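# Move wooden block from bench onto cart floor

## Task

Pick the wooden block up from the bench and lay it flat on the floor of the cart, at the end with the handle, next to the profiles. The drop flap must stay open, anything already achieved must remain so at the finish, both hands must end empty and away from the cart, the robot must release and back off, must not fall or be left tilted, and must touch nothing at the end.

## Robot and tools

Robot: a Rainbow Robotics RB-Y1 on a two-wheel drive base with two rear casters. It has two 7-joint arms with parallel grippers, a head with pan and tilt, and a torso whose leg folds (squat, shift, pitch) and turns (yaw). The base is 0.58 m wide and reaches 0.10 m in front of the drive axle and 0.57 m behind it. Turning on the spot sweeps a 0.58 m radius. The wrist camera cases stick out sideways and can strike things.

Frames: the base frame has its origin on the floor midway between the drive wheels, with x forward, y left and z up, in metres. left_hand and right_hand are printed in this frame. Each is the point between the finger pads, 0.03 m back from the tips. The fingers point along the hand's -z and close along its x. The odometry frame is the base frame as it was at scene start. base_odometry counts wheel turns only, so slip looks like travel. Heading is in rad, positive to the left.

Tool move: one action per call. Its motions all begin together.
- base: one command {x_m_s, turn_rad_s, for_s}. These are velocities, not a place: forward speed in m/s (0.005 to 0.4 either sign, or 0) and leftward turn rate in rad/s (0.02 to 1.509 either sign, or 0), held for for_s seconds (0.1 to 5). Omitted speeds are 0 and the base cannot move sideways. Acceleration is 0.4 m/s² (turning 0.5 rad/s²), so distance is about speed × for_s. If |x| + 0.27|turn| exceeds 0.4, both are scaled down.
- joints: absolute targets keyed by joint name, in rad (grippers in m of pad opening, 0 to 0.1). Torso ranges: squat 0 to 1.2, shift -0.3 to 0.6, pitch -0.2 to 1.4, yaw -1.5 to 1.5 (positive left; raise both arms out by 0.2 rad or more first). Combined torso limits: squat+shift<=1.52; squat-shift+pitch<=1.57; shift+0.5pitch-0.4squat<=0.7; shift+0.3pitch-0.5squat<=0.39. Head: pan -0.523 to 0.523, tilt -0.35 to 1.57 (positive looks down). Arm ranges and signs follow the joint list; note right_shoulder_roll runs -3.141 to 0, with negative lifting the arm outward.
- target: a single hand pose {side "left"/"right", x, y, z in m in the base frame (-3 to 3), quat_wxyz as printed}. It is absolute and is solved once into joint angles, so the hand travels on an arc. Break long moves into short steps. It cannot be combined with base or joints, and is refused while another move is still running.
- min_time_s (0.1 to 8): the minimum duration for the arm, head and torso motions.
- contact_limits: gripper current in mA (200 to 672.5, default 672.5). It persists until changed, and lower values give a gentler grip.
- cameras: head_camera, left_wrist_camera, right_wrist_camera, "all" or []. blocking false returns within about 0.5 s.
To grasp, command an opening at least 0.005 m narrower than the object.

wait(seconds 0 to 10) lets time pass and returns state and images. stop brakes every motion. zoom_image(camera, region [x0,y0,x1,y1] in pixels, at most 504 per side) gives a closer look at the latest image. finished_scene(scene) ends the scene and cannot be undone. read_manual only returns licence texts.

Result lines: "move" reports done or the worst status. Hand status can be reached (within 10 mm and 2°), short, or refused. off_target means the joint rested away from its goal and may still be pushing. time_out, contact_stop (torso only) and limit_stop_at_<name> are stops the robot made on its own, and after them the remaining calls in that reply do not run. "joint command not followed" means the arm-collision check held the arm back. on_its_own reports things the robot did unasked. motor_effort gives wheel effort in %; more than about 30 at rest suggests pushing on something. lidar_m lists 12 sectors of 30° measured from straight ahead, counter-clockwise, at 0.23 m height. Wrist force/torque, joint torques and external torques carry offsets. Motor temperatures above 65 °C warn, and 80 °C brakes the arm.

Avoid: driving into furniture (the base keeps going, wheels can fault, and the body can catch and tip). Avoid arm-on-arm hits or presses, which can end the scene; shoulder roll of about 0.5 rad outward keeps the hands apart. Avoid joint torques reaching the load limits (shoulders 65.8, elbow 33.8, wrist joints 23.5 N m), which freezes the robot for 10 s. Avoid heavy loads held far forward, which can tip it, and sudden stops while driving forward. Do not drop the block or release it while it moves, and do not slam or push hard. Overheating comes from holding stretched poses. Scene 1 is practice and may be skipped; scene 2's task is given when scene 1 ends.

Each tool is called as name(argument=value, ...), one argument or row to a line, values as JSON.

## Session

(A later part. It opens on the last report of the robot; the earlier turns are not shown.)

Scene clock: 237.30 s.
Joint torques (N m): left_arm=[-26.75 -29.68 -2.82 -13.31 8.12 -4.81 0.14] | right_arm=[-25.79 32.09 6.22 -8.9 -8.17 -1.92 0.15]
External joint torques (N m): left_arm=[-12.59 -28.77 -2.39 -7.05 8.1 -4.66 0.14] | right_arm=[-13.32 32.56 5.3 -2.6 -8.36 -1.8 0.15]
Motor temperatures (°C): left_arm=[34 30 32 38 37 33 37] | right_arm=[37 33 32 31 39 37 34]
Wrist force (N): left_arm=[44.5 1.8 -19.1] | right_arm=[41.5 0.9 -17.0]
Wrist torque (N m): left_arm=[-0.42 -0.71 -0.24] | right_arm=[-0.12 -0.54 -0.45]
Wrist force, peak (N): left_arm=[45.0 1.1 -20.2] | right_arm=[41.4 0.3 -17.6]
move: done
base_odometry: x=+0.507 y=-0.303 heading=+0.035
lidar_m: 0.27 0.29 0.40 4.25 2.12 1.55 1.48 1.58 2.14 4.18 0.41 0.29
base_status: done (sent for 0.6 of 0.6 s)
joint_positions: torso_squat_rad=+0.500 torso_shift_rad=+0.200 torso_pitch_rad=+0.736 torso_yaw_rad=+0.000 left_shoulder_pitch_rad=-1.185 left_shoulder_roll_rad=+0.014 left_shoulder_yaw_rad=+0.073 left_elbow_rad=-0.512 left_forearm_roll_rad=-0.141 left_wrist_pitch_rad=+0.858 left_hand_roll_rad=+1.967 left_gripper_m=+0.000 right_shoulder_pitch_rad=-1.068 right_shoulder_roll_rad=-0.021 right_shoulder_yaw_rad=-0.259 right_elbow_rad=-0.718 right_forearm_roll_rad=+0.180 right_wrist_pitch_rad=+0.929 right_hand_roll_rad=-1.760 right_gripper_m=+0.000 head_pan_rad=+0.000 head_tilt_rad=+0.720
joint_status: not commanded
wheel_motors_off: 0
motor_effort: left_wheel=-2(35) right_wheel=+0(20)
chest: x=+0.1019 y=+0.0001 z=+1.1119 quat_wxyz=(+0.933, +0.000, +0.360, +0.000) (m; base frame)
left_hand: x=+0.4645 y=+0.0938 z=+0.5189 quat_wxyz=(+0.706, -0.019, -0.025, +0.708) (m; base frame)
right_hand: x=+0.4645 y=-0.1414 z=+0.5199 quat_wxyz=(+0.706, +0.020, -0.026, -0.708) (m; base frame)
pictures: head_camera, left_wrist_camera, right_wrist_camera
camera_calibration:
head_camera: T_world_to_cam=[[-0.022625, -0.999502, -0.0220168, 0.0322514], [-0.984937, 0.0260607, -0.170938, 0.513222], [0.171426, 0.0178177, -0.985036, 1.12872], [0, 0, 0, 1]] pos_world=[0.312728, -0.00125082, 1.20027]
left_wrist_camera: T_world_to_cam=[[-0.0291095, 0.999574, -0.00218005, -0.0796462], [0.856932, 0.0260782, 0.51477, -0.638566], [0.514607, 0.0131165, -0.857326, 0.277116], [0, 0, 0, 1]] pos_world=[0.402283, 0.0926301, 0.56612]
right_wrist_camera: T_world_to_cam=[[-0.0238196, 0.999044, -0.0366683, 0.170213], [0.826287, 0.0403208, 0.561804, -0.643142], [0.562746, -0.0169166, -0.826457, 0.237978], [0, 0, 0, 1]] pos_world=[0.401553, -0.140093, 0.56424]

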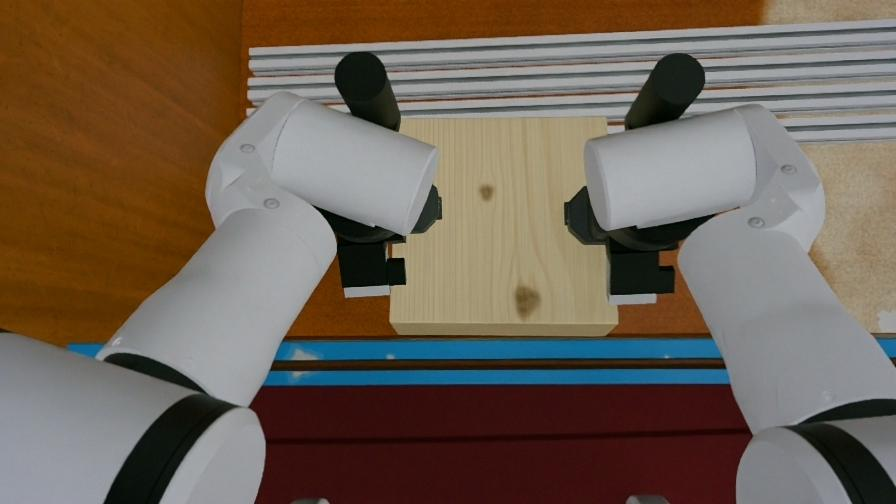

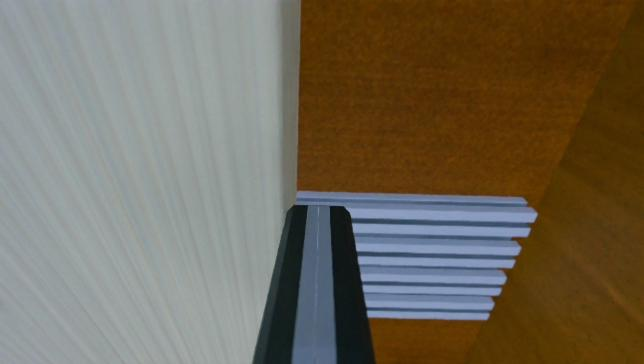

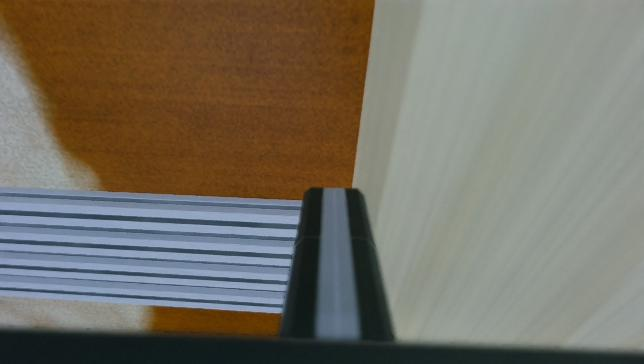

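move(
  joints={"torso_squat_rad":0.6,"torso_shift_rad":0.3,"torso_pitch_rad":0.8,"head_tilt_rad":0.65},
  min_time_s=1.8,
  cameras=[],
)

move(
  base={"x_m_s":-0.06,"for_s":0.5},
)

Scene clock: 250.43 s.
Joint torques (N m): left_arm=[-25 -30.53 -3.24 -12.64 8.26 -4.75 -0.01] | right_arm=[-24.26 32.35 6.57 -8.42 -8.37 -1.71 0.09]
External joint torques (N m): left_arm=[-12.27 -28.97 -2.73 -6.92 8.21 -4.72 -0.01] | right_arm=[-13.26 32.27 5.66 -2.62 -8.54 -1.72 0.09]
Motor temperatures (°C): left_arm=[34 30 32 37 37 33 37] | right_arm=[37 33 32 31 39 36 34]
Wrist force (N): left_arm=[44.2 1.2 -19.9] | right_arm=[40.6 1.0 -17.7]
Wrist torque (N m): left_arm=[-0.47 -0.80 -0.25] | right_arm=[-0.09 -0.59 -0.45]
Wrist force, peak (N): left_arm=[45.1 1.6 -19.8] | right_arm=[41.4 1.1 -17.8]
move: done
base_odometry: x=+0.507 y=-0.303 heading=+0.035
lidar_m: 0.27 0.29 0.41 4.25 2.12 1.54 1.48 1.55 2.14 4.17 0.39 0.29
base_status: not commanded
joint_positions: torso_squat_rad=+0.600 torso_shift_rad=+0.300 torso_pitch_rad=+0.801 torso_yaw_rad=+0.000 left_shoulder_pitch_rad=-1.185 left_shoulder_roll_rad=+0.014 left_shoulder_yaw_rad=+0.073 left_elbow_rad=-0.512 left_forearm_roll_rad=-0.141 left_wrist_pitch_rad=+0.858 left_hand_roll_rad=+1.967 left_gripper_m=+0.000 right_shoulder_pitch_rad=-1.068 right_shoulder_roll_rad=-0.021 right_shoulder_yaw_rad=-0.259 right_elbow_rad=-0.718 right_forearm_roll_rad=+0.180 right_wrist_pitch_rad=+0.929 right_hand_roll_rad=-1.760 right_gripper_m=+0.000 head_pan_rad=+0.000 head_tilt_rad=+0.650
joint_status: all done
wheel_motors_off: 0
motor_effort: left_wheel=-3(4) right_wheel=-1(2)
chest: x=+0.1651 y=+0.0001 z=+1.0478 quat_wxyz=(+0.921, +0.000, +0.390, +0.000) (m; base frame)
left_hand: x=+0.4884 y=+0.0938 z=+0.4325 quat_wxyz=(+0.706, +0.004, -0.002, +0.708) (m; base frame)
right_hand: x=+0.4885 y=-0.1415 z=+0.4334 quat_wxyz=(+0.706, -0.003, -0.003, -0.708) (m; base frame)
pictures: none
No camera images: "cameras" was empty.

Scene clock: 251.60 s.
Joint torques (N m): left_arm=[-24.81 -30.97 -2.71 -12.35 8.43 -4.61 0.06] | right_arm=[-20.87 32.99 6.62 -6.39 -8.37 -0.95 0.17]
External joint torques (N m): left_arm=[-12.07 -29.41 -2.21 -6.63 8.38 -4.58 0.06] | right_arm=[-9.85 32.91 5.71 -0.58 -8.54 -0.95 0.17]
Motor temperatures (°C): left_arm=[34 30 32 37 37 33 37] | right_arm=[36 33 32 31 39 36 34]
Wrist force (N): left_arm=[44.7 0.5 -19.2] | right_arm=[40.6 3.9 -16.3]
Wrist torque (N m): left_arm=[-0.43 -0.76 -0.25] | right_arm=[-0.13 -0.60 -0.45]
Wrist force, peak (N): left_arm=[45.8 -1.0 -19.1] | right_arm=[42.1 13.1 -12.1]
move: done
base_odometry: x=+0.477 y=-0.304 heading=+0.034
lidar_m: 0.30 0.32 0.44 4.36 2.09 1.51 1.46 1.54 2.09 4.29 0.46 0.32
base_status: done (sent for 0.5 of 0.5 s)
joint_positions: torso_squat_rad=+0.600 torso_shift_rad=+0.300 torso_pitch_rad=+0.801 torso_yaw_rad=+0.000 left_shoulder_pitch_rad=-1.185 left_shoulder_roll_rad=+0.015 left_shoulder_yaw_rad=+0.073 left_elbow_rad=-0.512 left_forearm_roll_rad=-0.141 left_wrist_pitch_rad=+0.858 left_hand_roll_rad=+1.967 left_gripper_m=+0.000 right_shoulder_pitch_rad=-1.069 right_shoulder_roll_rad=-0.021 right_shoulder_yaw_rad=-0.259 right_elbow_rad=-0.719 right_forearm_roll_rad=+0.180 right_wrist_pitch_rad=+0.929 right_hand_roll_rad=-1.760 right_gripper_m=+0.000 head_pan_rad=+0.000 head_tilt_rad=+0.650
joint_status: not commanded
wheel_motors_off: 0
motor_effort: left_wheel=-4(32) right_wheel=+0(17)
chest: x=+0.1650 y=+0.0001 z=+1.0478 quat_wxyz=(+0.921, +0.000, +0.390, +0.000) (m; base frame)
left_hand: x=+0.4885 y=+0.0938 z=+0.4326 quat_wxyz=(+0.706, +0.003, -0.003, +0.708) (m; base frame)
right_hand: x=+0.4892 y=-0.1414 z=+0.4338 quat_wxyz=(+0.706, -0.002, -0.004, -0.708) (m; base frame)
pictures: head_camera, left_wrist_camera, right_wrist_camera
camera_calibration:
head_camera: T_world_to_cam=[[-0.0225124, -0.999502, -0.0221329, 0.0323334], [-0.984041, 0.026062, -0.176023, 0.57658], [0.176512, 0.017817, -0.984137, 1.04065], [0, 0, 0, 1]] pos_world=[0.384418, -0.00125081, 1.12635]
left_wrist_camera: T_world_to_cam=[[-0.0292352, 0.999573, -0.000206746, -0.0799328], [0.888377, 0.0260778, 0.458374, -0.605744], [0.458183, 0.013217, -0.88876, 0.231893], [0, 0, 0, 1]] pos_world=[0.429543, 0.0926302, 0.483738]
right_wrist_camera: T_world_to_cam=[[-0.0261988, 0.999047, -0.0349147, 0.167935], [0.860219, 0.0403233, 0.508328, -0.608606], [0.509252, -0.0167166, -0.860455, 0.193923], [0, 0, 0, 1]] pos_world=[0.429178, -0.139992, 0.482097]

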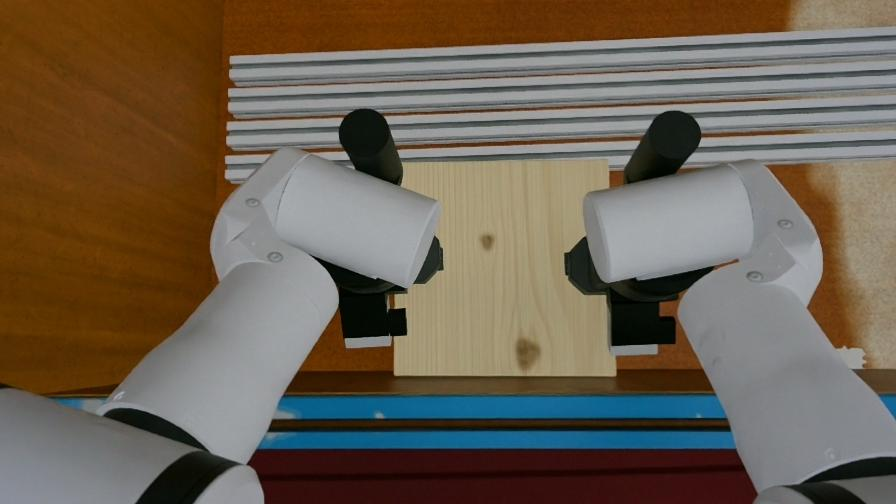

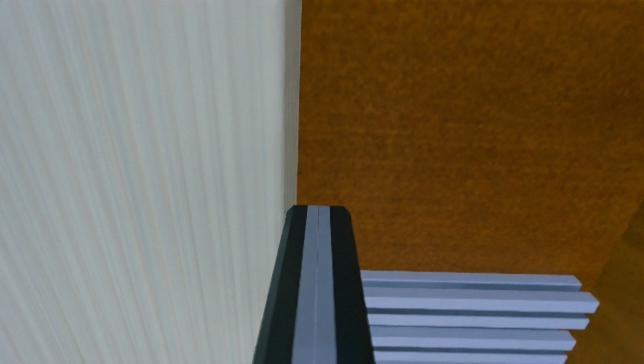

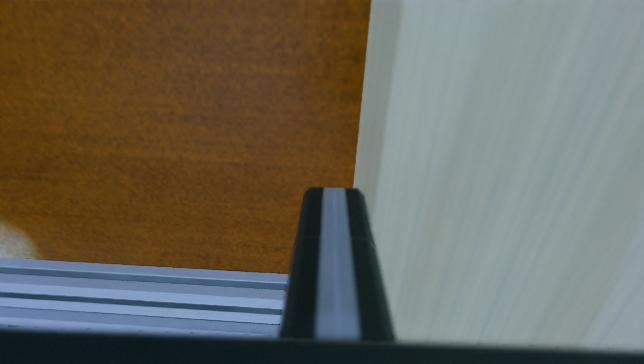

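move(
  base={"x_m_s":0.03,"for_s":0.35},
  cameras=[],
)

move(
  joints={"torso_squat_rad":0.65},
  min_time_s=1.2,
)

Scene clock: 254.53 s.
Joint torques (N m): left_arm=[-24.4 -30.96 -2.8 -12.21 8.47 -4.46 0.02] | right_arm=[-22.79 32.94 6.48 -7.58 -8.43 -1.65 0.05]
External joint torques (N m): left_arm=[-11.67 -29.4 -2.3 -6.49 8.42 -4.43 0.02] | right_arm=[-11.79 32.86 5.57 -1.78 -8.6 -1.65 0.05]
Motor temperatures (°C): left_arm=[33 30 32 37 37 33 37] | right_arm=[36 33 32 31 39 36 34]
Wrist force (N): left_arm=[44.0 0.0 -19.0] | right_arm=[40.9 1.7 -17.0]
Wrist torque (N m): left_arm=[-0.36 -0.76 -0.19] | right_arm=[-0.15 -0.59 -0.44]
Wrist force, peak (N): left_arm=[45.2 0.6 -19.6] | right_arm=[41.3 1.5 -17.4]
move: done
base_odometry: x=+0.488 y=-0.303 heading=+0.034
lidar_m: 0.29 0.31 0.44 4.31 2.09 1.52 1.47 1.54 2.11 4.26 0.44 0.31
base_status: done (sent for 0.37 of 0.37 s)
joint_positions: torso_squat_rad=+0.600 torso_shift_rad=+0.300 torso_pitch_rad=+0.801 torso_yaw_rad=+0.000 left_shoulder_pitch_rad=-1.185 left_shoulder_roll_rad=+0.014 left_shoulder_yaw_rad=+0.073 left_elbow_rad=-0.512 left_forearm_roll_rad=-0.141 left_wrist_pitch_rad=+0.858 left_hand_roll_rad=+1.967 left_gripper_m=+0.000 right_shoulder_pitch_rad=-1.069 right_shoulder_roll_rad=-0.021 right_shoulder_yaw_rad=-0.259 right_elbow_rad=-0.718 right_forearm_roll_rad=+0.180 right_wrist_pitch_rad=+0.929 right_hand_roll_rad=-1.760 right_gripper_m=+0.000 head_pan_rad=+0.000 head_tilt_rad=+0.650
joint_status: not commanded
wheel_motors_off: 0
motor_effort: left_wheel=-10(25) right_wheel=+10(23)
chest: x=+0.1651 y=+0.0001 z=+1.0478 quat_wxyz=(+0.921, +0.000, +0.390, +0.000) (m; base frame)
left_hand: x=+0.4886 y=+0.0938 z=+0.4325 quat_wxyz=(+0.706, +0.003, -0.003, +0.708) (m; base frame)
right_hand: x=+0.4888 y=-0.1414 z=+0.4336 quat_wxyz=(+0.706, -0.003, -0.004, -0.708) (m; base frame)
pictures: none
No camera images: "cameras" was empty.

Scene clock: 256.03 s.
Joint torques (N m): left_arm=[-24.49 -30.92 -3.04 -12.22 8.44 -4.47 0.1] | right_arm=[-22.41 32.87 6.16 -6.84 -8.29 -1.02 -0.04]
External joint torques (N m): left_arm=[-11.75 -29.35 -2.54 -6.5 8.39 -4.44 0.1] | right_arm=[-11.4 32.8 5.25 -1.03 -8.46 -1.02 -0.04]
Motor temperatures (°C): left_arm=[33 30 32 37 37 33 37] | right_arm=[36 33 32 31 39 36 34]
Wrist force (N): left_arm=[44.3 0.2 -20.0] | right_arm=[40.8 4.7 -16.0]
Wrist torque (N m): left_arm=[-0.38 -0.76 -0.26] | right_arm=[-0.03 -0.58 -0.44]
Wrist force, peak (N): left_arm=[44.8 0.5 -20.1] | right_arm=[41.2 1.1 -17.6]
move: done
base_odometry: x=+0.488 y=-0.303 heading=+0.034
lidar_m: 0.30 0.30 0.43 4.30 2.09 1.52 1.46 1.54 2.11 4.27 0.42 0.31
base_status: not commanded
joint_positions: torso_squat_rad=+0.650 torso_shift_rad=+0.300 torso_pitch_rad=+0.801 torso_yaw_rad=+0.000 left_shoulder_pitch_rad=-1.185 left_shoulder_roll_rad=+0.014 left_shoulder_yaw_rad=+0.073 left_elbow_rad=-0.512 left_forearm_roll_rad=-0.141 left_wrist_pitch_rad=+0.858 left_hand_roll_rad=+1.967 left_gripper_m=+0.000 right_shoulder_pitch_rad=-1.069 right_shoulder_roll_rad=-0.021 right_shoulder_yaw_rad=-0.259 right_elbow_rad=-0.719 right_forearm_roll_rad=+0.180 right_wrist_pitch_rad=+0.929 right_hand_roll_rad=-1.760 right_gripper_m=+0.000 head_pan_rad=+0.000 head_tilt_rad=+0.650
joint_status: all done
wheel_motors_off: 0
motor_effort: left_wheel=-11(11) right_wheel=+8(12)
chest: x=+0.1589 y=+0.0001 z=+1.0283 quat_wxyz=(+0.921, +0.000, +0.390, +0.000) (m; base frame)
left_hand: x=+0.4826 y=+0.0938 z=+0.4131 quat_wxyz=(+0.706, +0.003, -0.003, +0.708) (m; base frame)
right_hand: x=+0.4830 y=-0.1414 z=+0.4142 quat_wxyz=(+0.706, -0.002, -0.004, -0.708) (m; base frame)
pictures: head_camera, left_wrist_camera, right_wrist_camera
camera_calibration:
head_camera: T_world_to_cam=[[-0.02251, -0.999502, -0.0221345, 0.0317676], [-0.984024, 0.0260617, -0.17612, 0.567263], [0.176609, 0.0178164, -0.98412, 1.02258], [0, 0, 0, 1]] pos_world=[0.378318, -0.00125081, 1.10695]
left_wrist_camera: T_world_to_cam=[[-0.0291883, 0.999574, -0.000301636, -0.0800881], [0.888276, 0.0260767, 0.45857, -0.591524], [0.458383, 0.0131169, -0.888658, 0.21719], [0, 0, 0, 1]] pos_world=[0.423543, 0.0926301, 0.464238]
right_wrist_camera: T_world_to_cam=[[-0.0260696, 0.999049, -0.0349427, 0.167044], [0.860381, 0.0402211, 0.508063, -0.593182], [0.508985, -0.016819, -0.860611, 0.180437], [0, 0, 0, 1]] pos_world=[0.422877, -0.139992, 0.462497]

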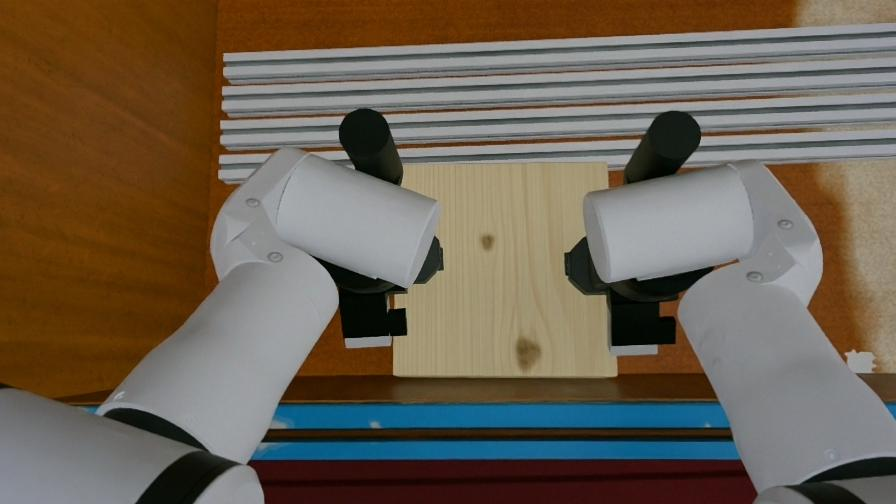

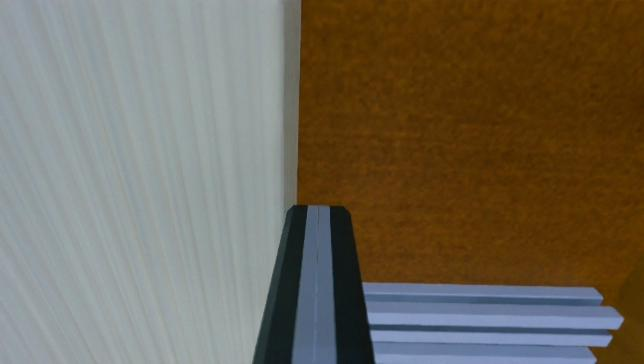

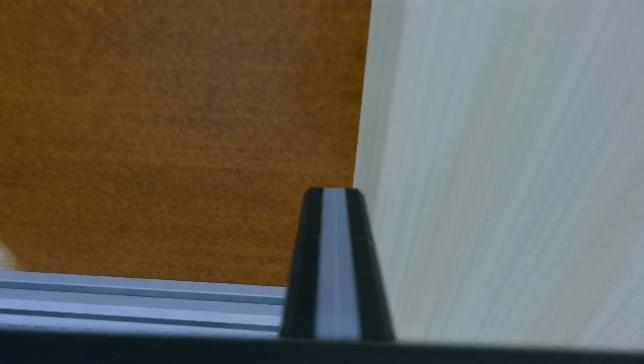

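move(
  base={"x_m_s":0.03,"for_s":0.5},
  cameras=[],
)

move(
  joints={"torso_squat_rad":0.7},
  min_time_s=1.2,
)

Scene clock: 258.73 s.
Joint torques (N m): left_arm=[-24.47 -30.82 -2.87 -12.26 8.41 -4.56 0.13] | right_arm=[-22.98 32.49 6.25 -7.78 -8.17 -1.74 0.16]
External joint torques (N m): left_arm=[-11.74 -29.25 -2.36 -6.55 8.36 -4.53 0.13] | right_arm=[-11.98 32.41 5.34 -1.98 -8.33 -1.74 0.16]
Motor temperatures (°C): left_arm=[33 30 32 37 37 33 37] | right_arm=[36 33 32 31 39 36 34]
Wrist force (N): left_arm=[44.4 0.7 -20.2] | right_arm=[40.9 1.2 -17.5]
Wrist torque (N m): left_arm=[-0.34 -0.75 -0.26] | right_arm=[-0.18 -0.59 -0.42]
Wrist force, peak (N): left_arm=[45.3 0.3 -20.0] | right_arm=[41.4 0.8 -17.8]
move: done
base_odometry: x=+0.504 y=-0.303 heading=+0.033
lidar_m: 0.28 0.29 0.42 4.23 2.11 1.55 1.49 1.56 2.14 4.23 0.41 0.29
base_status: done (sent for 0.5 of 0.5 s)
joint_positions: torso_squat_rad=+0.650 torso_shift_rad=+0.300 torso_pitch_rad=+0.801 torso_yaw_rad=+0.000 left_shoulder_pitch_rad=-1.185 left_shoulder_roll_rad=+0.014 left_shoulder_yaw_rad=+0.073 left_elbow_rad=-0.512 left_forearm_roll_rad=-0.141 left_wrist_pitch_rad=+0.858 left_hand_roll_rad=+1.967 left_gripper_m=+0.000 right_shoulder_pitch_rad=-1.069 right_shoulder_roll_rad=-0.021 right_shoulder_yaw_rad=-0.259 right_elbow_rad=-0.718 right_forearm_roll_rad=+0.180 right_wrist_pitch_rad=+0.929 right_hand_roll_rad=-1.760 right_gripper_m=+0.000 head_pan_rad=+0.000 head_tilt_rad=+0.650
joint_status: not commanded
wheel_motors_off: 0
motor_effort: left_wheel=-11(28) right_wheel=+13(30)
chest: x=+0.1590 y=+0.0001 z=+1.0283 quat_wxyz=(+0.921, +0.000, +0.390, +0.000) (m; base frame)
left_hand: x=+0.4825 y=+0.0938 z=+0.4130 quat_wxyz=(+0.706, +0.003, -0.003, +0.708) (m; base frame)
right_hand: x=+0.4827 y=-0.1414 z=+0.4140 quat_wxyz=(+0.706, -0.003, -0.004, -0.708) (m; base frame)
pictures: none
No camera images: "cameras" was empty.

Scene clock: 260.23 s.
Joint torques (N m): left_arm=[-24.34 -30.73 -3.06 -12.12 8.43 -4.56 0.03] | right_arm=[-22.81 32.7 6.02 -7.64 -8.17 -1.65 -0.04]
External joint torques (N m): left_arm=[-11.61 -29.16 -2.56 -6.4 8.38 -4.53 0.03] | right_arm=[-11.8 32.62 5.11 -1.84 -8.34 -1.65 -0.04]
Motor temperatures (°C): left_arm=[33 30 32 37 37 33 37] | right_arm=[36 33 32 31 39 36 34]
Wrist force (N): left_arm=[43.6 0.9 -19.6] | right_arm=[40.8 1.4 -17.3]
Wrist torque (N m): left_arm=[-0.45 -0.78 -0.28] | right_arm=[-0.17 -0.64 -0.44]
Wrist force, peak (N): left_arm=[44.5 0.2 -20.1] | right_arm=[41.4 1.7 -17.0]
move: done
base_odometry: x=+0.504 y=-0.303 heading=+0.033
lidar_m: 0.27 0.29 0.41 4.22 2.12 1.55 1.48 1.57 2.12 4.21 0.41 0.29
base_status: not commanded
joint_positions: torso_squat_rad=+0.700 torso_shift_rad=+0.300 torso_pitch_rad=+0.801 torso_yaw_rad=+0.000 left_shoulder_pitch_rad=-1.185 left_shoulder_roll_rad=+0.014 left_shoulder_yaw_rad=+0.073 left_elbow_rad=-0.512 left_forearm_roll_rad=-0.141 left_wrist_pitch_rad=+0.858 left_hand_roll_rad=+1.967 left_gripper_m=+0.000 right_shoulder_pitch_rad=-1.069 right_shoulder_roll_rad=-0.021 right_shoulder_yaw_rad=-0.259 right_elbow_rad=-0.718 right_forearm_roll_rad=+0.180 right_wrist_pitch_rad=+0.929 right_hand_roll_rad=-1.760 right_gripper_m=+0.000 head_pan_rad=+0.000 head_tilt_rad=+0.650
joint_status: all done
wheel_motors_off: 0
motor_effort: left_wheel=-11(13) right_wheel=+13(14)
chest: x=+0.1525 y=+0.0001 z=+1.0074 quat_wxyz=(+0.921, +0.000, +0.390, +0.000) (m; base frame)
left_hand: x=+0.4761 y=+0.0938 z=+0.3922 quat_wxyz=(+0.706, +0.003, -0.003, +0.708) (m; base frame)
right_hand: x=+0.4762 y=-0.1414 z=+0.3932 quat_wxyz=(+0.706, -0.003, -0.004, -0.708) (m; base frame)
pictures: head_camera, left_wrist_camera, right_wrist_camera
camera_calibration:
head_camera: T_world_to_cam=[[-0.0225124, -0.999502, -0.0221329, 0.0311578], [-0.984041, 0.026062, -0.176023, 0.557168], [0.176512, 0.017817, -0.984137, 1.0031], [0, 0, 0, 1]] pos_world=[0.371918, -0.00125081, 1.08595]
left_wrist_camera: T_world_to_cam=[[-0.0291896, 0.999574, -0.000299055, -0.0802847], [0.888338, 0.0260784, 0.45845, -0.576139], [0.458262, 0.0131163, -0.88872, 0.201674], [0, 0, 0, 1]] pos_world=[0.417043, 0.0926301, 0.443338]
right_wrist_camera: T_world_to_cam=[[-0.0261819, 0.999045, -0.0349729, 0.166195], [0.860744, 0.040321, 0.507439, -0.576607], [0.508365, -0.016817, -0.860978, 0.166197], [0, 0, 0, 1]] pos_world=[0.416174, -0.139992, 0.441497]

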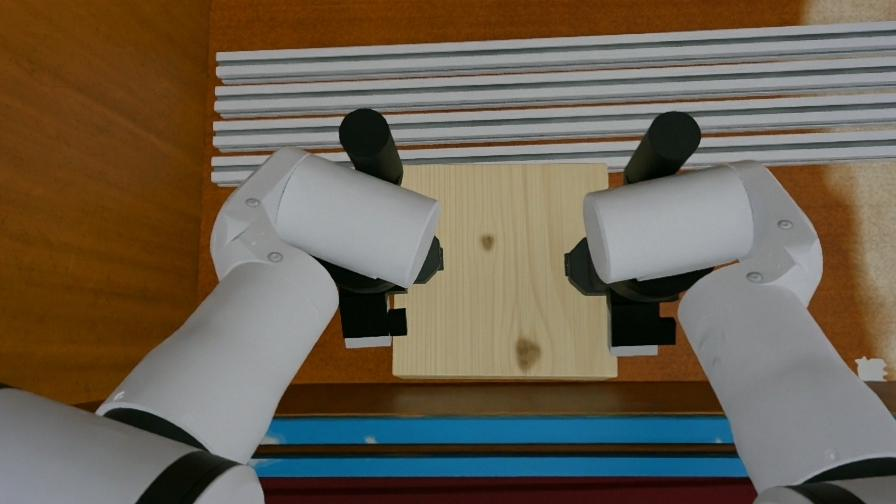

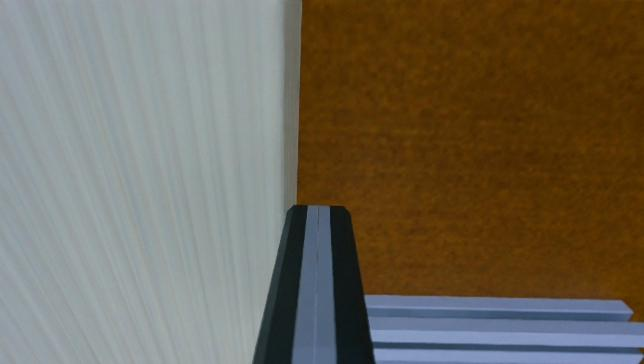

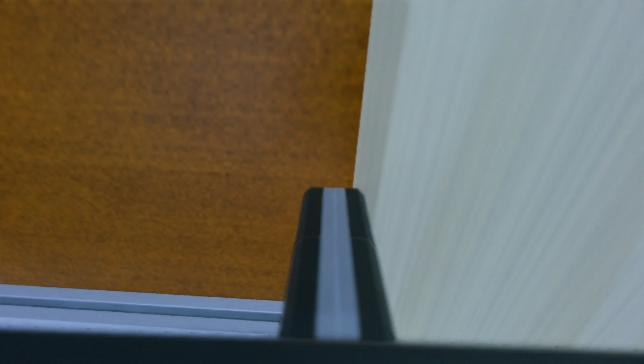

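move(
  joints={"torso_squat_rad":0.75},
  min_time_s=1.5,
)

Scene clock: 262.90 s.
Joint torques (N m): left_arm=[-24.19 -30.79 -3.02 -12.13 8.37 -4.52 0.12] | right_arm=[-21.9 32.61 6.3 -6.62 -8.22 -1.01 0.05]
External joint torques (N m): left_arm=[-11.45 -29.23 -2.52 -6.41 8.32 -4.49 0.12] | right_arm=[-10.89 32.54 5.4 -0.81 -8.38 -1.01 0.05]
Motor temperatures (°C): left_arm=[33 30 32 37 37 33 37] | right_arm=[36 33 32 31 39 36 34]
Wrist force (N): left_arm=[44.0 0.4 -18.9] | right_arm=[41.4 3.6 -16.5]
Wrist torque (N m): left_arm=[-0.40 -0.78 -0.25] | right_arm=[-0.12 -0.58 -0.45]
Wrist force, peak (N): left_arm=[45.2 0.9 -19.0] | right_arm=[41.7 3.5 -16.6]
move: done
base_odometry: x=+0.504 y=-0.303 heading=+0.033
lidar_m: 0.28 0.29 0.41 4.22 2.12 1.54 1.48 1.56 2.14 4.23 0.41 0.29
base_status: not commanded
joint_positions: torso_squat_rad=+0.750 torso_shift_rad=+0.300 torso_pitch_rad=+0.801 torso_yaw_rad=+0.000 left_shoulder_pitch_rad=-1.185 left_shoulder_roll_rad=+0.014 left_shoulder_yaw_rad=+0.073 left_elbow_rad=-0.512 left_forearm_roll_rad=-0.141 left_wrist_pitch_rad=+0.858 left_hand_roll_rad=+1.967 left_gripper_m=+0.000 right_shoulder_pitch_rad=-1.069 right_shoulder_roll_rad=-0.021 right_shoulder_yaw_rad=-0.259 right_elbow_rad=-0.719 right_forearm_roll_rad=+0.180 right_wrist_pitch_rad=+0.929 right_hand_roll_rad=-1.760 right_gripper_m=+0.000 head_pan_rad=+0.000 head_tilt_rad=+0.650
joint_status: all done
wheel_motors_off: 0
motor_effort: left_wheel=-12(13) right_wheel=+12(13)
chest: x=+0.1456 y=+0.0001 z=+0.9853 quat_wxyz=(+0.921, +0.000, +0.390, +0.000) (m; base frame)
left_hand: x=+0.4692 y=+0.0938 z=+0.3701 quat_wxyz=(+0.706, +0.003, -0.003, +0.708) (m; base frame)
right_hand: x=+0.4697 y=-0.1414 z=+0.3712 quat_wxyz=(+0.706, -0.002, -0.004, -0.708) (m; base frame)
pictures: head_camera, left_wrist_camera, right_wrist_camera
camera_calibration:
head_camera: T_world_to_cam=[[-0.02251, -0.999502, -0.0221345, 0.0305142], [-0.984024, 0.0260617, -0.17612, 0.546585], [0.176609, 0.0178164, -0.98412, 0.982515], [0, 0, 0, 1]] pos_world=[0.365018, -0.00125081, 1.06385]
left_wrist_camera: T_world_to_cam=[[-0.0291883, 0.999574, -0.000301636, -0.0804893], [0.888276, 0.0260767, 0.45857, -0.559991], [0.458383, 0.0131169, -0.888658, 0.185074], [0, 0, 0, 1]] pos_world=[0.410243, 0.0926301, 0.421238]
right_wrist_camera: T_world_to_cam=[[-0.0260696, 0.999049, -0.0349427, 0.165195], [0.860381, 0.0402211, 0.508063, -0.559892], [0.508985, -0.016819, -0.860611, 0.1502], [0, 0, 0, 1]] pos_world=[0.409577, -0.139992, 0.419497]

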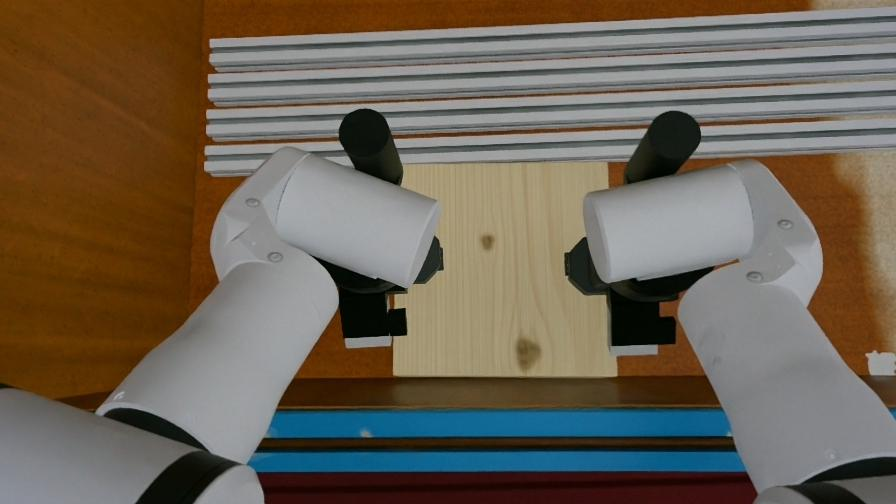

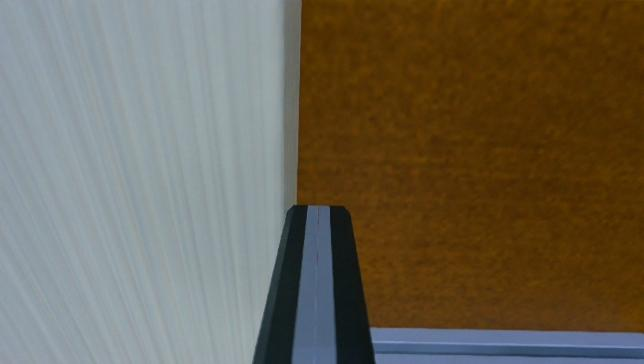

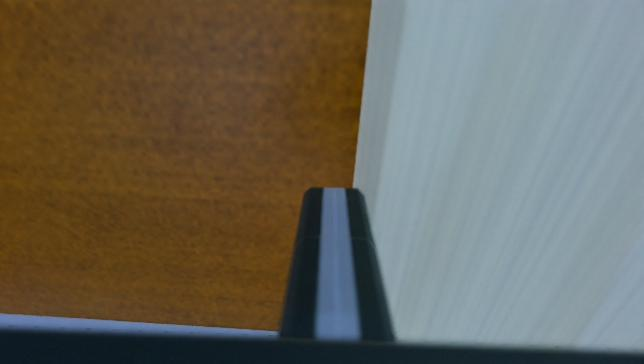

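move(
  base={"x_m_s":0.03,"for_s":0.3},
  cameras=[],
)

move(
  joints={"torso_squat_rad":0.8},
  min_time_s=1.5,
)

Scene clock: 265.70 s.
Joint torques (N m): left_arm=[-24.24 -30.87 -2.49 -12.09 8.36 -4.5 0.06] | right_arm=[-22.78 32.35 6.26 -7.65 -8.22 -1.82 0.17]
External joint torques (N m): left_arm=[-11.51 -29.31 -1.99 -6.37 8.31 -4.47 0.06] | right_arm=[-11.77 32.27 5.35 -1.84 -8.39 -1.83 0.17]
Motor temperatures (°C): left_arm=[33 30 32 37 37 33 37] | right_arm=[36 33 32 31 39 36 34]
Wrist force (N): left_arm=[43.8 0.9 -19.2] | right_arm=[41.5 1.6 -17.6]
Wrist torque (N m): left_arm=[-0.43 -0.86 -0.23] | right_arm=[-0.18 -0.55 -0.42]
Wrist force, peak (N): left_arm=[45.1 1.5 -18.7] | right_arm=[41.9 1.6 -17.2]
move: done
base_odometry: x=+0.513 y=-0.302 heading=+0.031
lidar_m: 0.27 0.28 0.39 4.14 2.14 1.56 1.48 1.58 2.16 4.20 0.41 0.29
base_status: done (sent for 0.3 of 0.3 s)
joint_positions: torso_squat_rad=+0.750 torso_shift_rad=+0.300 torso_pitch_rad=+0.801 torso_yaw_rad=+0.000 left_shoulder_pitch_rad=-1.185 left_shoulder_roll_rad=+0.014 left_shoulder_yaw_rad=+0.073 left_elbow_rad=-0.512 left_forearm_roll_rad=-0.141 left_wrist_pitch_rad=+0.858 left_hand_roll_rad=+1.967 left_gripper_m=+0.000 right_shoulder_pitch_rad=-1.069 right_shoulder_roll_rad=-0.021 right_shoulder_yaw_rad=-0.259 right_elbow_rad=-0.718 right_forearm_roll_rad=+0.180 right_wrist_pitch_rad=+0.929 right_hand_roll_rad=-1.760 right_gripper_m=+0.000 head_pan_rad=+0.000 head_tilt_rad=+0.650
joint_status: not commanded
wheel_motors_off: 0
motor_effort: left_wheel=-12(28) right_wheel=+12(32)
chest: x=+0.1456 y=+0.0001 z=+0.9852 quat_wxyz=(+0.921, +0.000, +0.390, +0.000) (m; base frame)
left_hand: x=+0.4692 y=+0.0938 z=+0.3700 quat_wxyz=(+0.706, +0.003, -0.003, +0.708) (m; base frame)
right_hand: x=+0.4694 y=-0.1414 z=+0.3710 quat_wxyz=(+0.706, -0.003, -0.004, -0.708) (m; base frame)
pictures: none
No camera images: "cameras" was empty.

Scene clock: 267.50 s.
Joint torques (N m): left_arm=[-13.24 -33.83 -2.71 -4.92 9.1 -3.97 0.16] | right_arm=[-16.35 36.51 6.88 -0.84 -9.17 -1.75 -0.03]
External joint torques (N m): left_arm=[-0.35 -32.33 -2.21 0.87 9.05 -3.92 0.16] | right_arm=[-5.21 36.49 5.98 5.02 -9.34 -1.74 -0.03]
Motor temperatures (°C): left_arm=[33 30 31 37 37 33 37] | right_arm=[36 33 32 31 39 36 34]
Wrist force (N): left_arm=[51.1 -5.3 16.8] | right_arm=[51.0 2.1 19.2]
Wrist torque (N m): left_arm=[-0.20 0.04 -0.31] | right_arm=[0.12 0.20 -0.58]
Wrist force, peak (N): left_arm=[51.2 -6.6 17.4] | right_arm=[52.1 2.2 20.4]
move: done
base_odometry: x=+0.513 y=-0.302 heading=+0.031
lidar_m: 0.27 0.29 0.39 4.14 2.13 1.55 1.49 1.57 2.15 4.20 0.40 0.29
base_status: not commanded
joint_positions: torso_squat_rad=+0.800 torso_shift_rad=+0.299 torso_pitch_rad=+0.798 torso_yaw_rad=+0.000 left_shoulder_pitch_rad=-1.188 left_shoulder_roll_rad=+0.015 left_shoulder_yaw_rad=+0.073 left_elbow_rad=-0.514 left_forearm_roll_rad=-0.141 left_wrist_pitch_rad=+0.858 left_hand_roll_rad=+1.967 left_gripper_m=+0.000 right_shoulder_pitch_rad=-1.070 right_shoulder_roll_rad=-0.022 right_shoulder_yaw_rad=-0.259 right_elbow_rad=-0.720 right_forearm_roll_rad=+0.180 right_wrist_pitch_rad=+0.929 right_hand_roll_rad=-1.760 right_gripper_m=+0.000 head_pan_rad=+0.000 head_tilt_rad=+0.650
joint_status: all done
wheel_motors_off: 0
motor_effort: left_wheel=-13(14) right_wheel=+11(15)
chest: x=+0.1372 y=+0.0001 z=+0.9625 quat_wxyz=(+0.921, +0.000, +0.388, +0.000) (m; base frame)
left_hand: x=+0.4652 y=+0.0934 z=+0.3494 quat_wxyz=(+0.706, +0.000, -0.005, +0.708) (m; base frame)
right_hand: x=+0.4647 y=-0.1418 z=+0.3501 quat_wxyz=(+0.706, +0.000, -0.006, -0.708) (m; base frame)
pictures: head_camera, left_wrist_camera, right_wrist_camera
camera_calibration:
head_camera: T_world_to_cam=[[-0.022446, -0.999502, -0.0221996, 0.0298761], [-0.983518, 0.026061, -0.17892, 0.536959], [0.179409, 0.0178177, -0.983613, 0.96075], [0, 0, 0, 1]] pos_world=[0.356412, -0.00125082, 1.04174]
left_wrist_camera: T_world_to_cam=[[-0.028813, 0.999584, -0.00100402, -0.0801985], [0.884794, 0.0259714, 0.465258, -0.547527], [0.465091, 0.0125171, -0.885174, 0.164247], [0, 0, 0, 1]] pos_world=[0.405747, 0.0923293, 0.400048]
right_wrist_camera: T_world_to_cam=[[-0.025904, 0.999023, -0.0358159, 0.164991], [0.857362, 0.0406262, 0.513109, -0.545278], [0.514062, -0.0174156, -0.857576, 0.131058], [0, 0, 0, 1]] pos_world=[0.404403, -0.140395, 0.398089]

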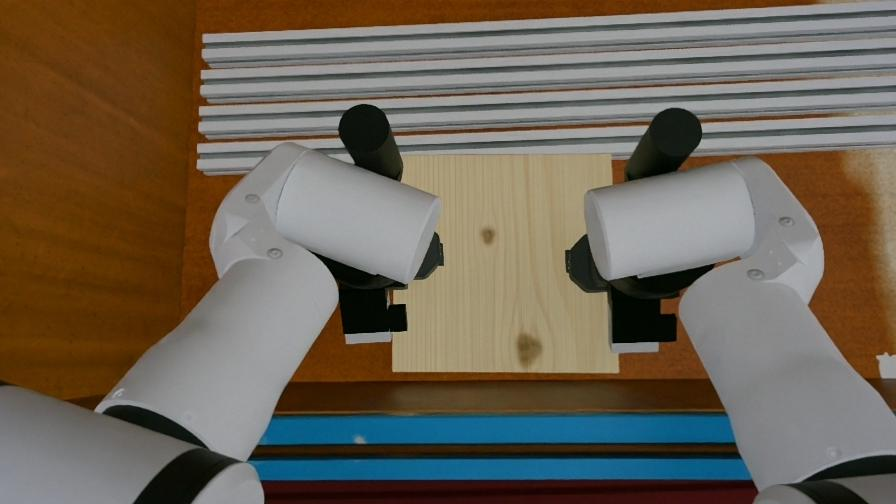

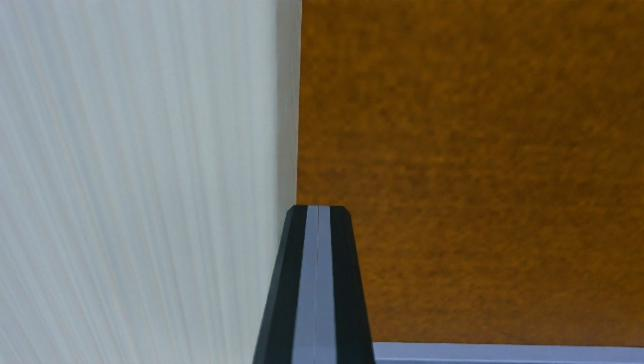

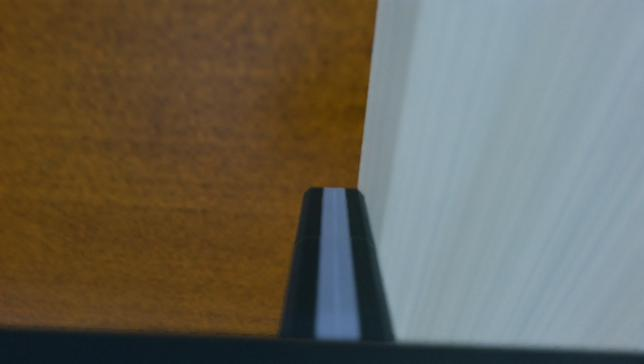

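move(
  joints={"torso_squat_rad":0.78},
  min_time_s=1,
)

Scene clock: 273.90 s.
Joint torques (N m): left_arm=[-24.01 -31.53 -2.96 -11.57 8.69 -4.37 0.18] | right_arm=[-21.97 34.64 6.25 -7.18 -8.44 -1.44 0.23]
External joint torques (N m): left_arm=[-11.27 -29.97 -2.46 -5.85 8.64 -4.34 0.18] | right_arm=[-10.96 34.57 5.34 -1.38 -8.61 -1.45 0.23]
Motor temperatures (°C): left_arm=[33 30 31 37 37 33 37] | right_arm=[36 34 32 31 39 36 34]
Wrist force (N): left_arm=[46.0 1.4 -20.0] | right_arm=[42.4 1.9 -17.9]
Wrist torque (N m): left_arm=[-0.35 -0.22 -0.35] | right_arm=[-0.18 -0.13 -0.46]
Wrist force, peak (N): left_arm=[51.7 -5.7 17.0] | right_arm=[52.0 2.2 20.2]
move: done
base_odometry: x=+0.513 y=-0.302 heading=+0.031
lidar_m: 0.27 0.29 0.39 4.15 2.14 1.57 1.49 1.56 2.16 4.21 0.40 0.28
base_status: not commanded
joint_positions: torso_squat_rad=+0.780 torso_shift_rad=+0.300 torso_pitch_rad=+0.801 torso_yaw_rad=+0.000 left_shoulder_pitch_rad=-1.185 left_shoulder_roll_rad=+0.015 left_shoulder_yaw_rad=+0.073 left_elbow_rad=-0.512 left_forearm_roll_rad=-0.141 left_wrist_pitch_rad=+0.858 left_hand_roll_rad=+1.967 left_gripper_m=+0.000 right_shoulder_pitch_rad=-1.069 right_shoulder_roll_rad=-0.021 right_shoulder_yaw_rad=-0.259 right_elbow_rad=-0.719 right_forearm_roll_rad=+0.180 right_wrist_pitch_rad=+0.929 right_hand_roll_rad=-1.760 right_gripper_m=+0.000 head_pan_rad=+0.000 head_tilt_rad=+0.650
joint_status: all done
wheel_motors_off: 0
motor_effort: left_wheel=-12(13) right_wheel=+13(14)
chest: x=+0.1414 y=+0.0001 z=+0.9713 quat_wxyz=(+0.921, +0.000, +0.390, +0.000) (m; base frame)
left_hand: x=+0.4650 y=+0.0939 z=+0.3560 quat_wxyz=(+0.706, +0.003, -0.003, +0.708) (m; base frame)
right_hand: x=+0.4653 y=-0.1417 z=+0.3571 quat_wxyz=(+0.706, -0.003, -0.004, -0.708) (m; base frame)
pictures: head_camera, left_wrist_camera, right_wrist_camera
camera_calibration:
head_camera: T_world_to_cam=[[-0.0225157, -0.999502, -0.0221294, 0.0301043], [-0.984076, 0.0260611, -0.175829, 0.539682], [0.176318, 0.0178181, -0.984172, 0.969541], [0, 0, 0, 1]] pos_world=[0.360818, -0.00125082, 1.04975]
left_wrist_camera: T_world_to_cam=[[-0.0291476, 0.999575, -0.000170345, -0.0807891], [0.888237, 0.0259791, 0.458651, -0.549717], [0.45846, 0.0132173, -0.888617, 0.174456], [0, 0, 0, 1]] pos_world=[0.405943, 0.0927301, 0.407138]
right_wrist_camera: T_world_to_cam=[[-0.0259181, 0.999037, -0.0354146, 0.16502], [0.860571, 0.0403243, 0.507731, -0.548944], [0.50867, -0.0173173, -0.860787, 0.140378], [0, 0, 0, 1]] pos_world=[0.405276, -0.140294, 0.405396]

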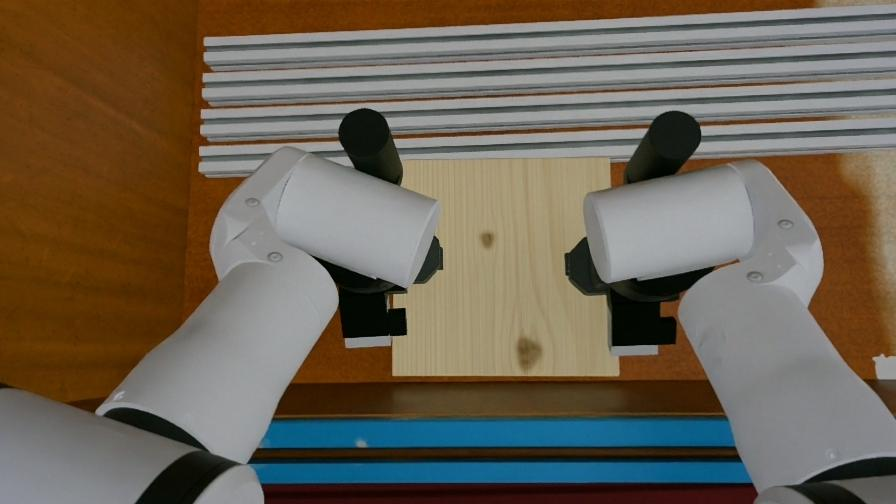

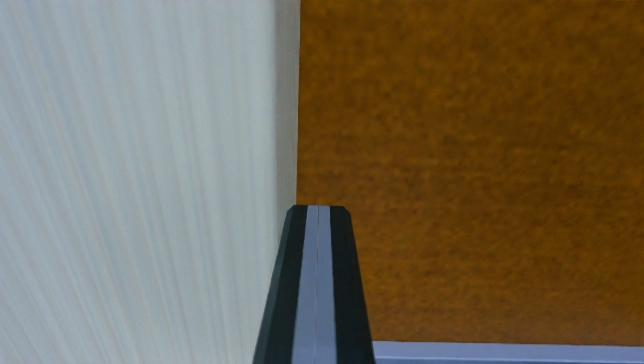

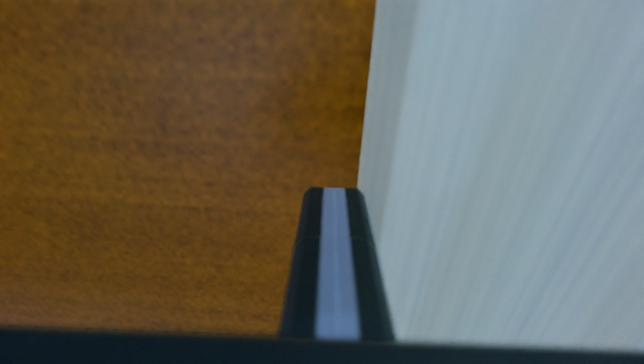

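move(
  joints={"torso_squat_rad":0.795},
  min_time_s=1,
  cameras=[],
)

Scene clock: 275.87 s.
Joint torques (N m): left_arm=[-21.66 -31.33 -2.6 -10.72 8.58 -6.62 0.3] | right_arm=[-22.14 34.83 6.13 -6.06 -8.43 -1.61 0.16]
External joint torques (N m): left_arm=[-8.86 -29.79 -2.1 -4.98 8.53 -6.58 0.3] | right_arm=[-11.09 34.78 5.23 -0.24 -8.6 -1.61 0.16]
Motor temperatures (°C): left_arm=[33 30 31 37 37 33 37] | right_arm=[36 34 32 31 39 36 34]
Wrist force (N): left_arm=[51.2 8.3 16.5] | right_arm=[46.6 1.9 -6.1]
Wrist torque (N m): left_arm=[-0.02 0.02 -0.43] | right_arm=[-0.07 -0.01 -0.53]
Wrist force, peak (N): left_arm=[51.8 8.1 16.5] | right_arm=[44.7 4.3 -17.1]
move: done
base_odometry: x=+0.513 y=-0.302 heading=+0.031
lidar_m: 0.26 0.29 0.40 4.15 2.14 1.55 1.49 1.56 2.14 4.21 0.39 0.29
base_status: not commanded
joint_positions: torso_squat_rad=+0.795 torso_shift_rad=+0.300 torso_pitch_rad=+0.799 torso_yaw_rad=+0.000 left_shoulder_pitch_rad=-1.185 left_shoulder_roll_rad=+0.015 left_shoulder_yaw_rad=+0.073 left_elbow_rad=-0.512 left_forearm_roll_rad=-0.141 left_wrist_pitch_rad=+0.858 left_hand_roll_rad=+1.967 left_gripper_m=+0.000 right_shoulder_pitch_rad=-1.069 right_shoulder_roll_rad=-0.021 right_shoulder_yaw_rad=-0.259 right_elbow_rad=-0.719 right_forearm_roll_rad=+0.180 right_wrist_pitch_rad=+0.929 right_hand_roll_rad=-1.760 right_gripper_m=+0.000 head_pan_rad=+0.000 head_tilt_rad=+0.650
joint_status: all done
wheel_motors_off: 0
motor_effort: left_wheel=-10(13) right_wheel=+14(14)
chest: x=+0.1384 y=+0.0001 z=+0.9646 quat_wxyz=(+0.921, +0.000, +0.389, +0.000) (m; base frame)
left_hand: x=+0.4636 y=+0.0937 z=+0.3502 quat_wxyz=(+0.706, +0.003, -0.003, +0.708) (m; base frame)
right_hand: x=+0.4635 y=-0.1417 z=+0.3511 quat_wxyz=(+0.706, -0.002, -0.005, -0.708) (m; base frame)
pictures: none
No camera images: "cameras" was empty.


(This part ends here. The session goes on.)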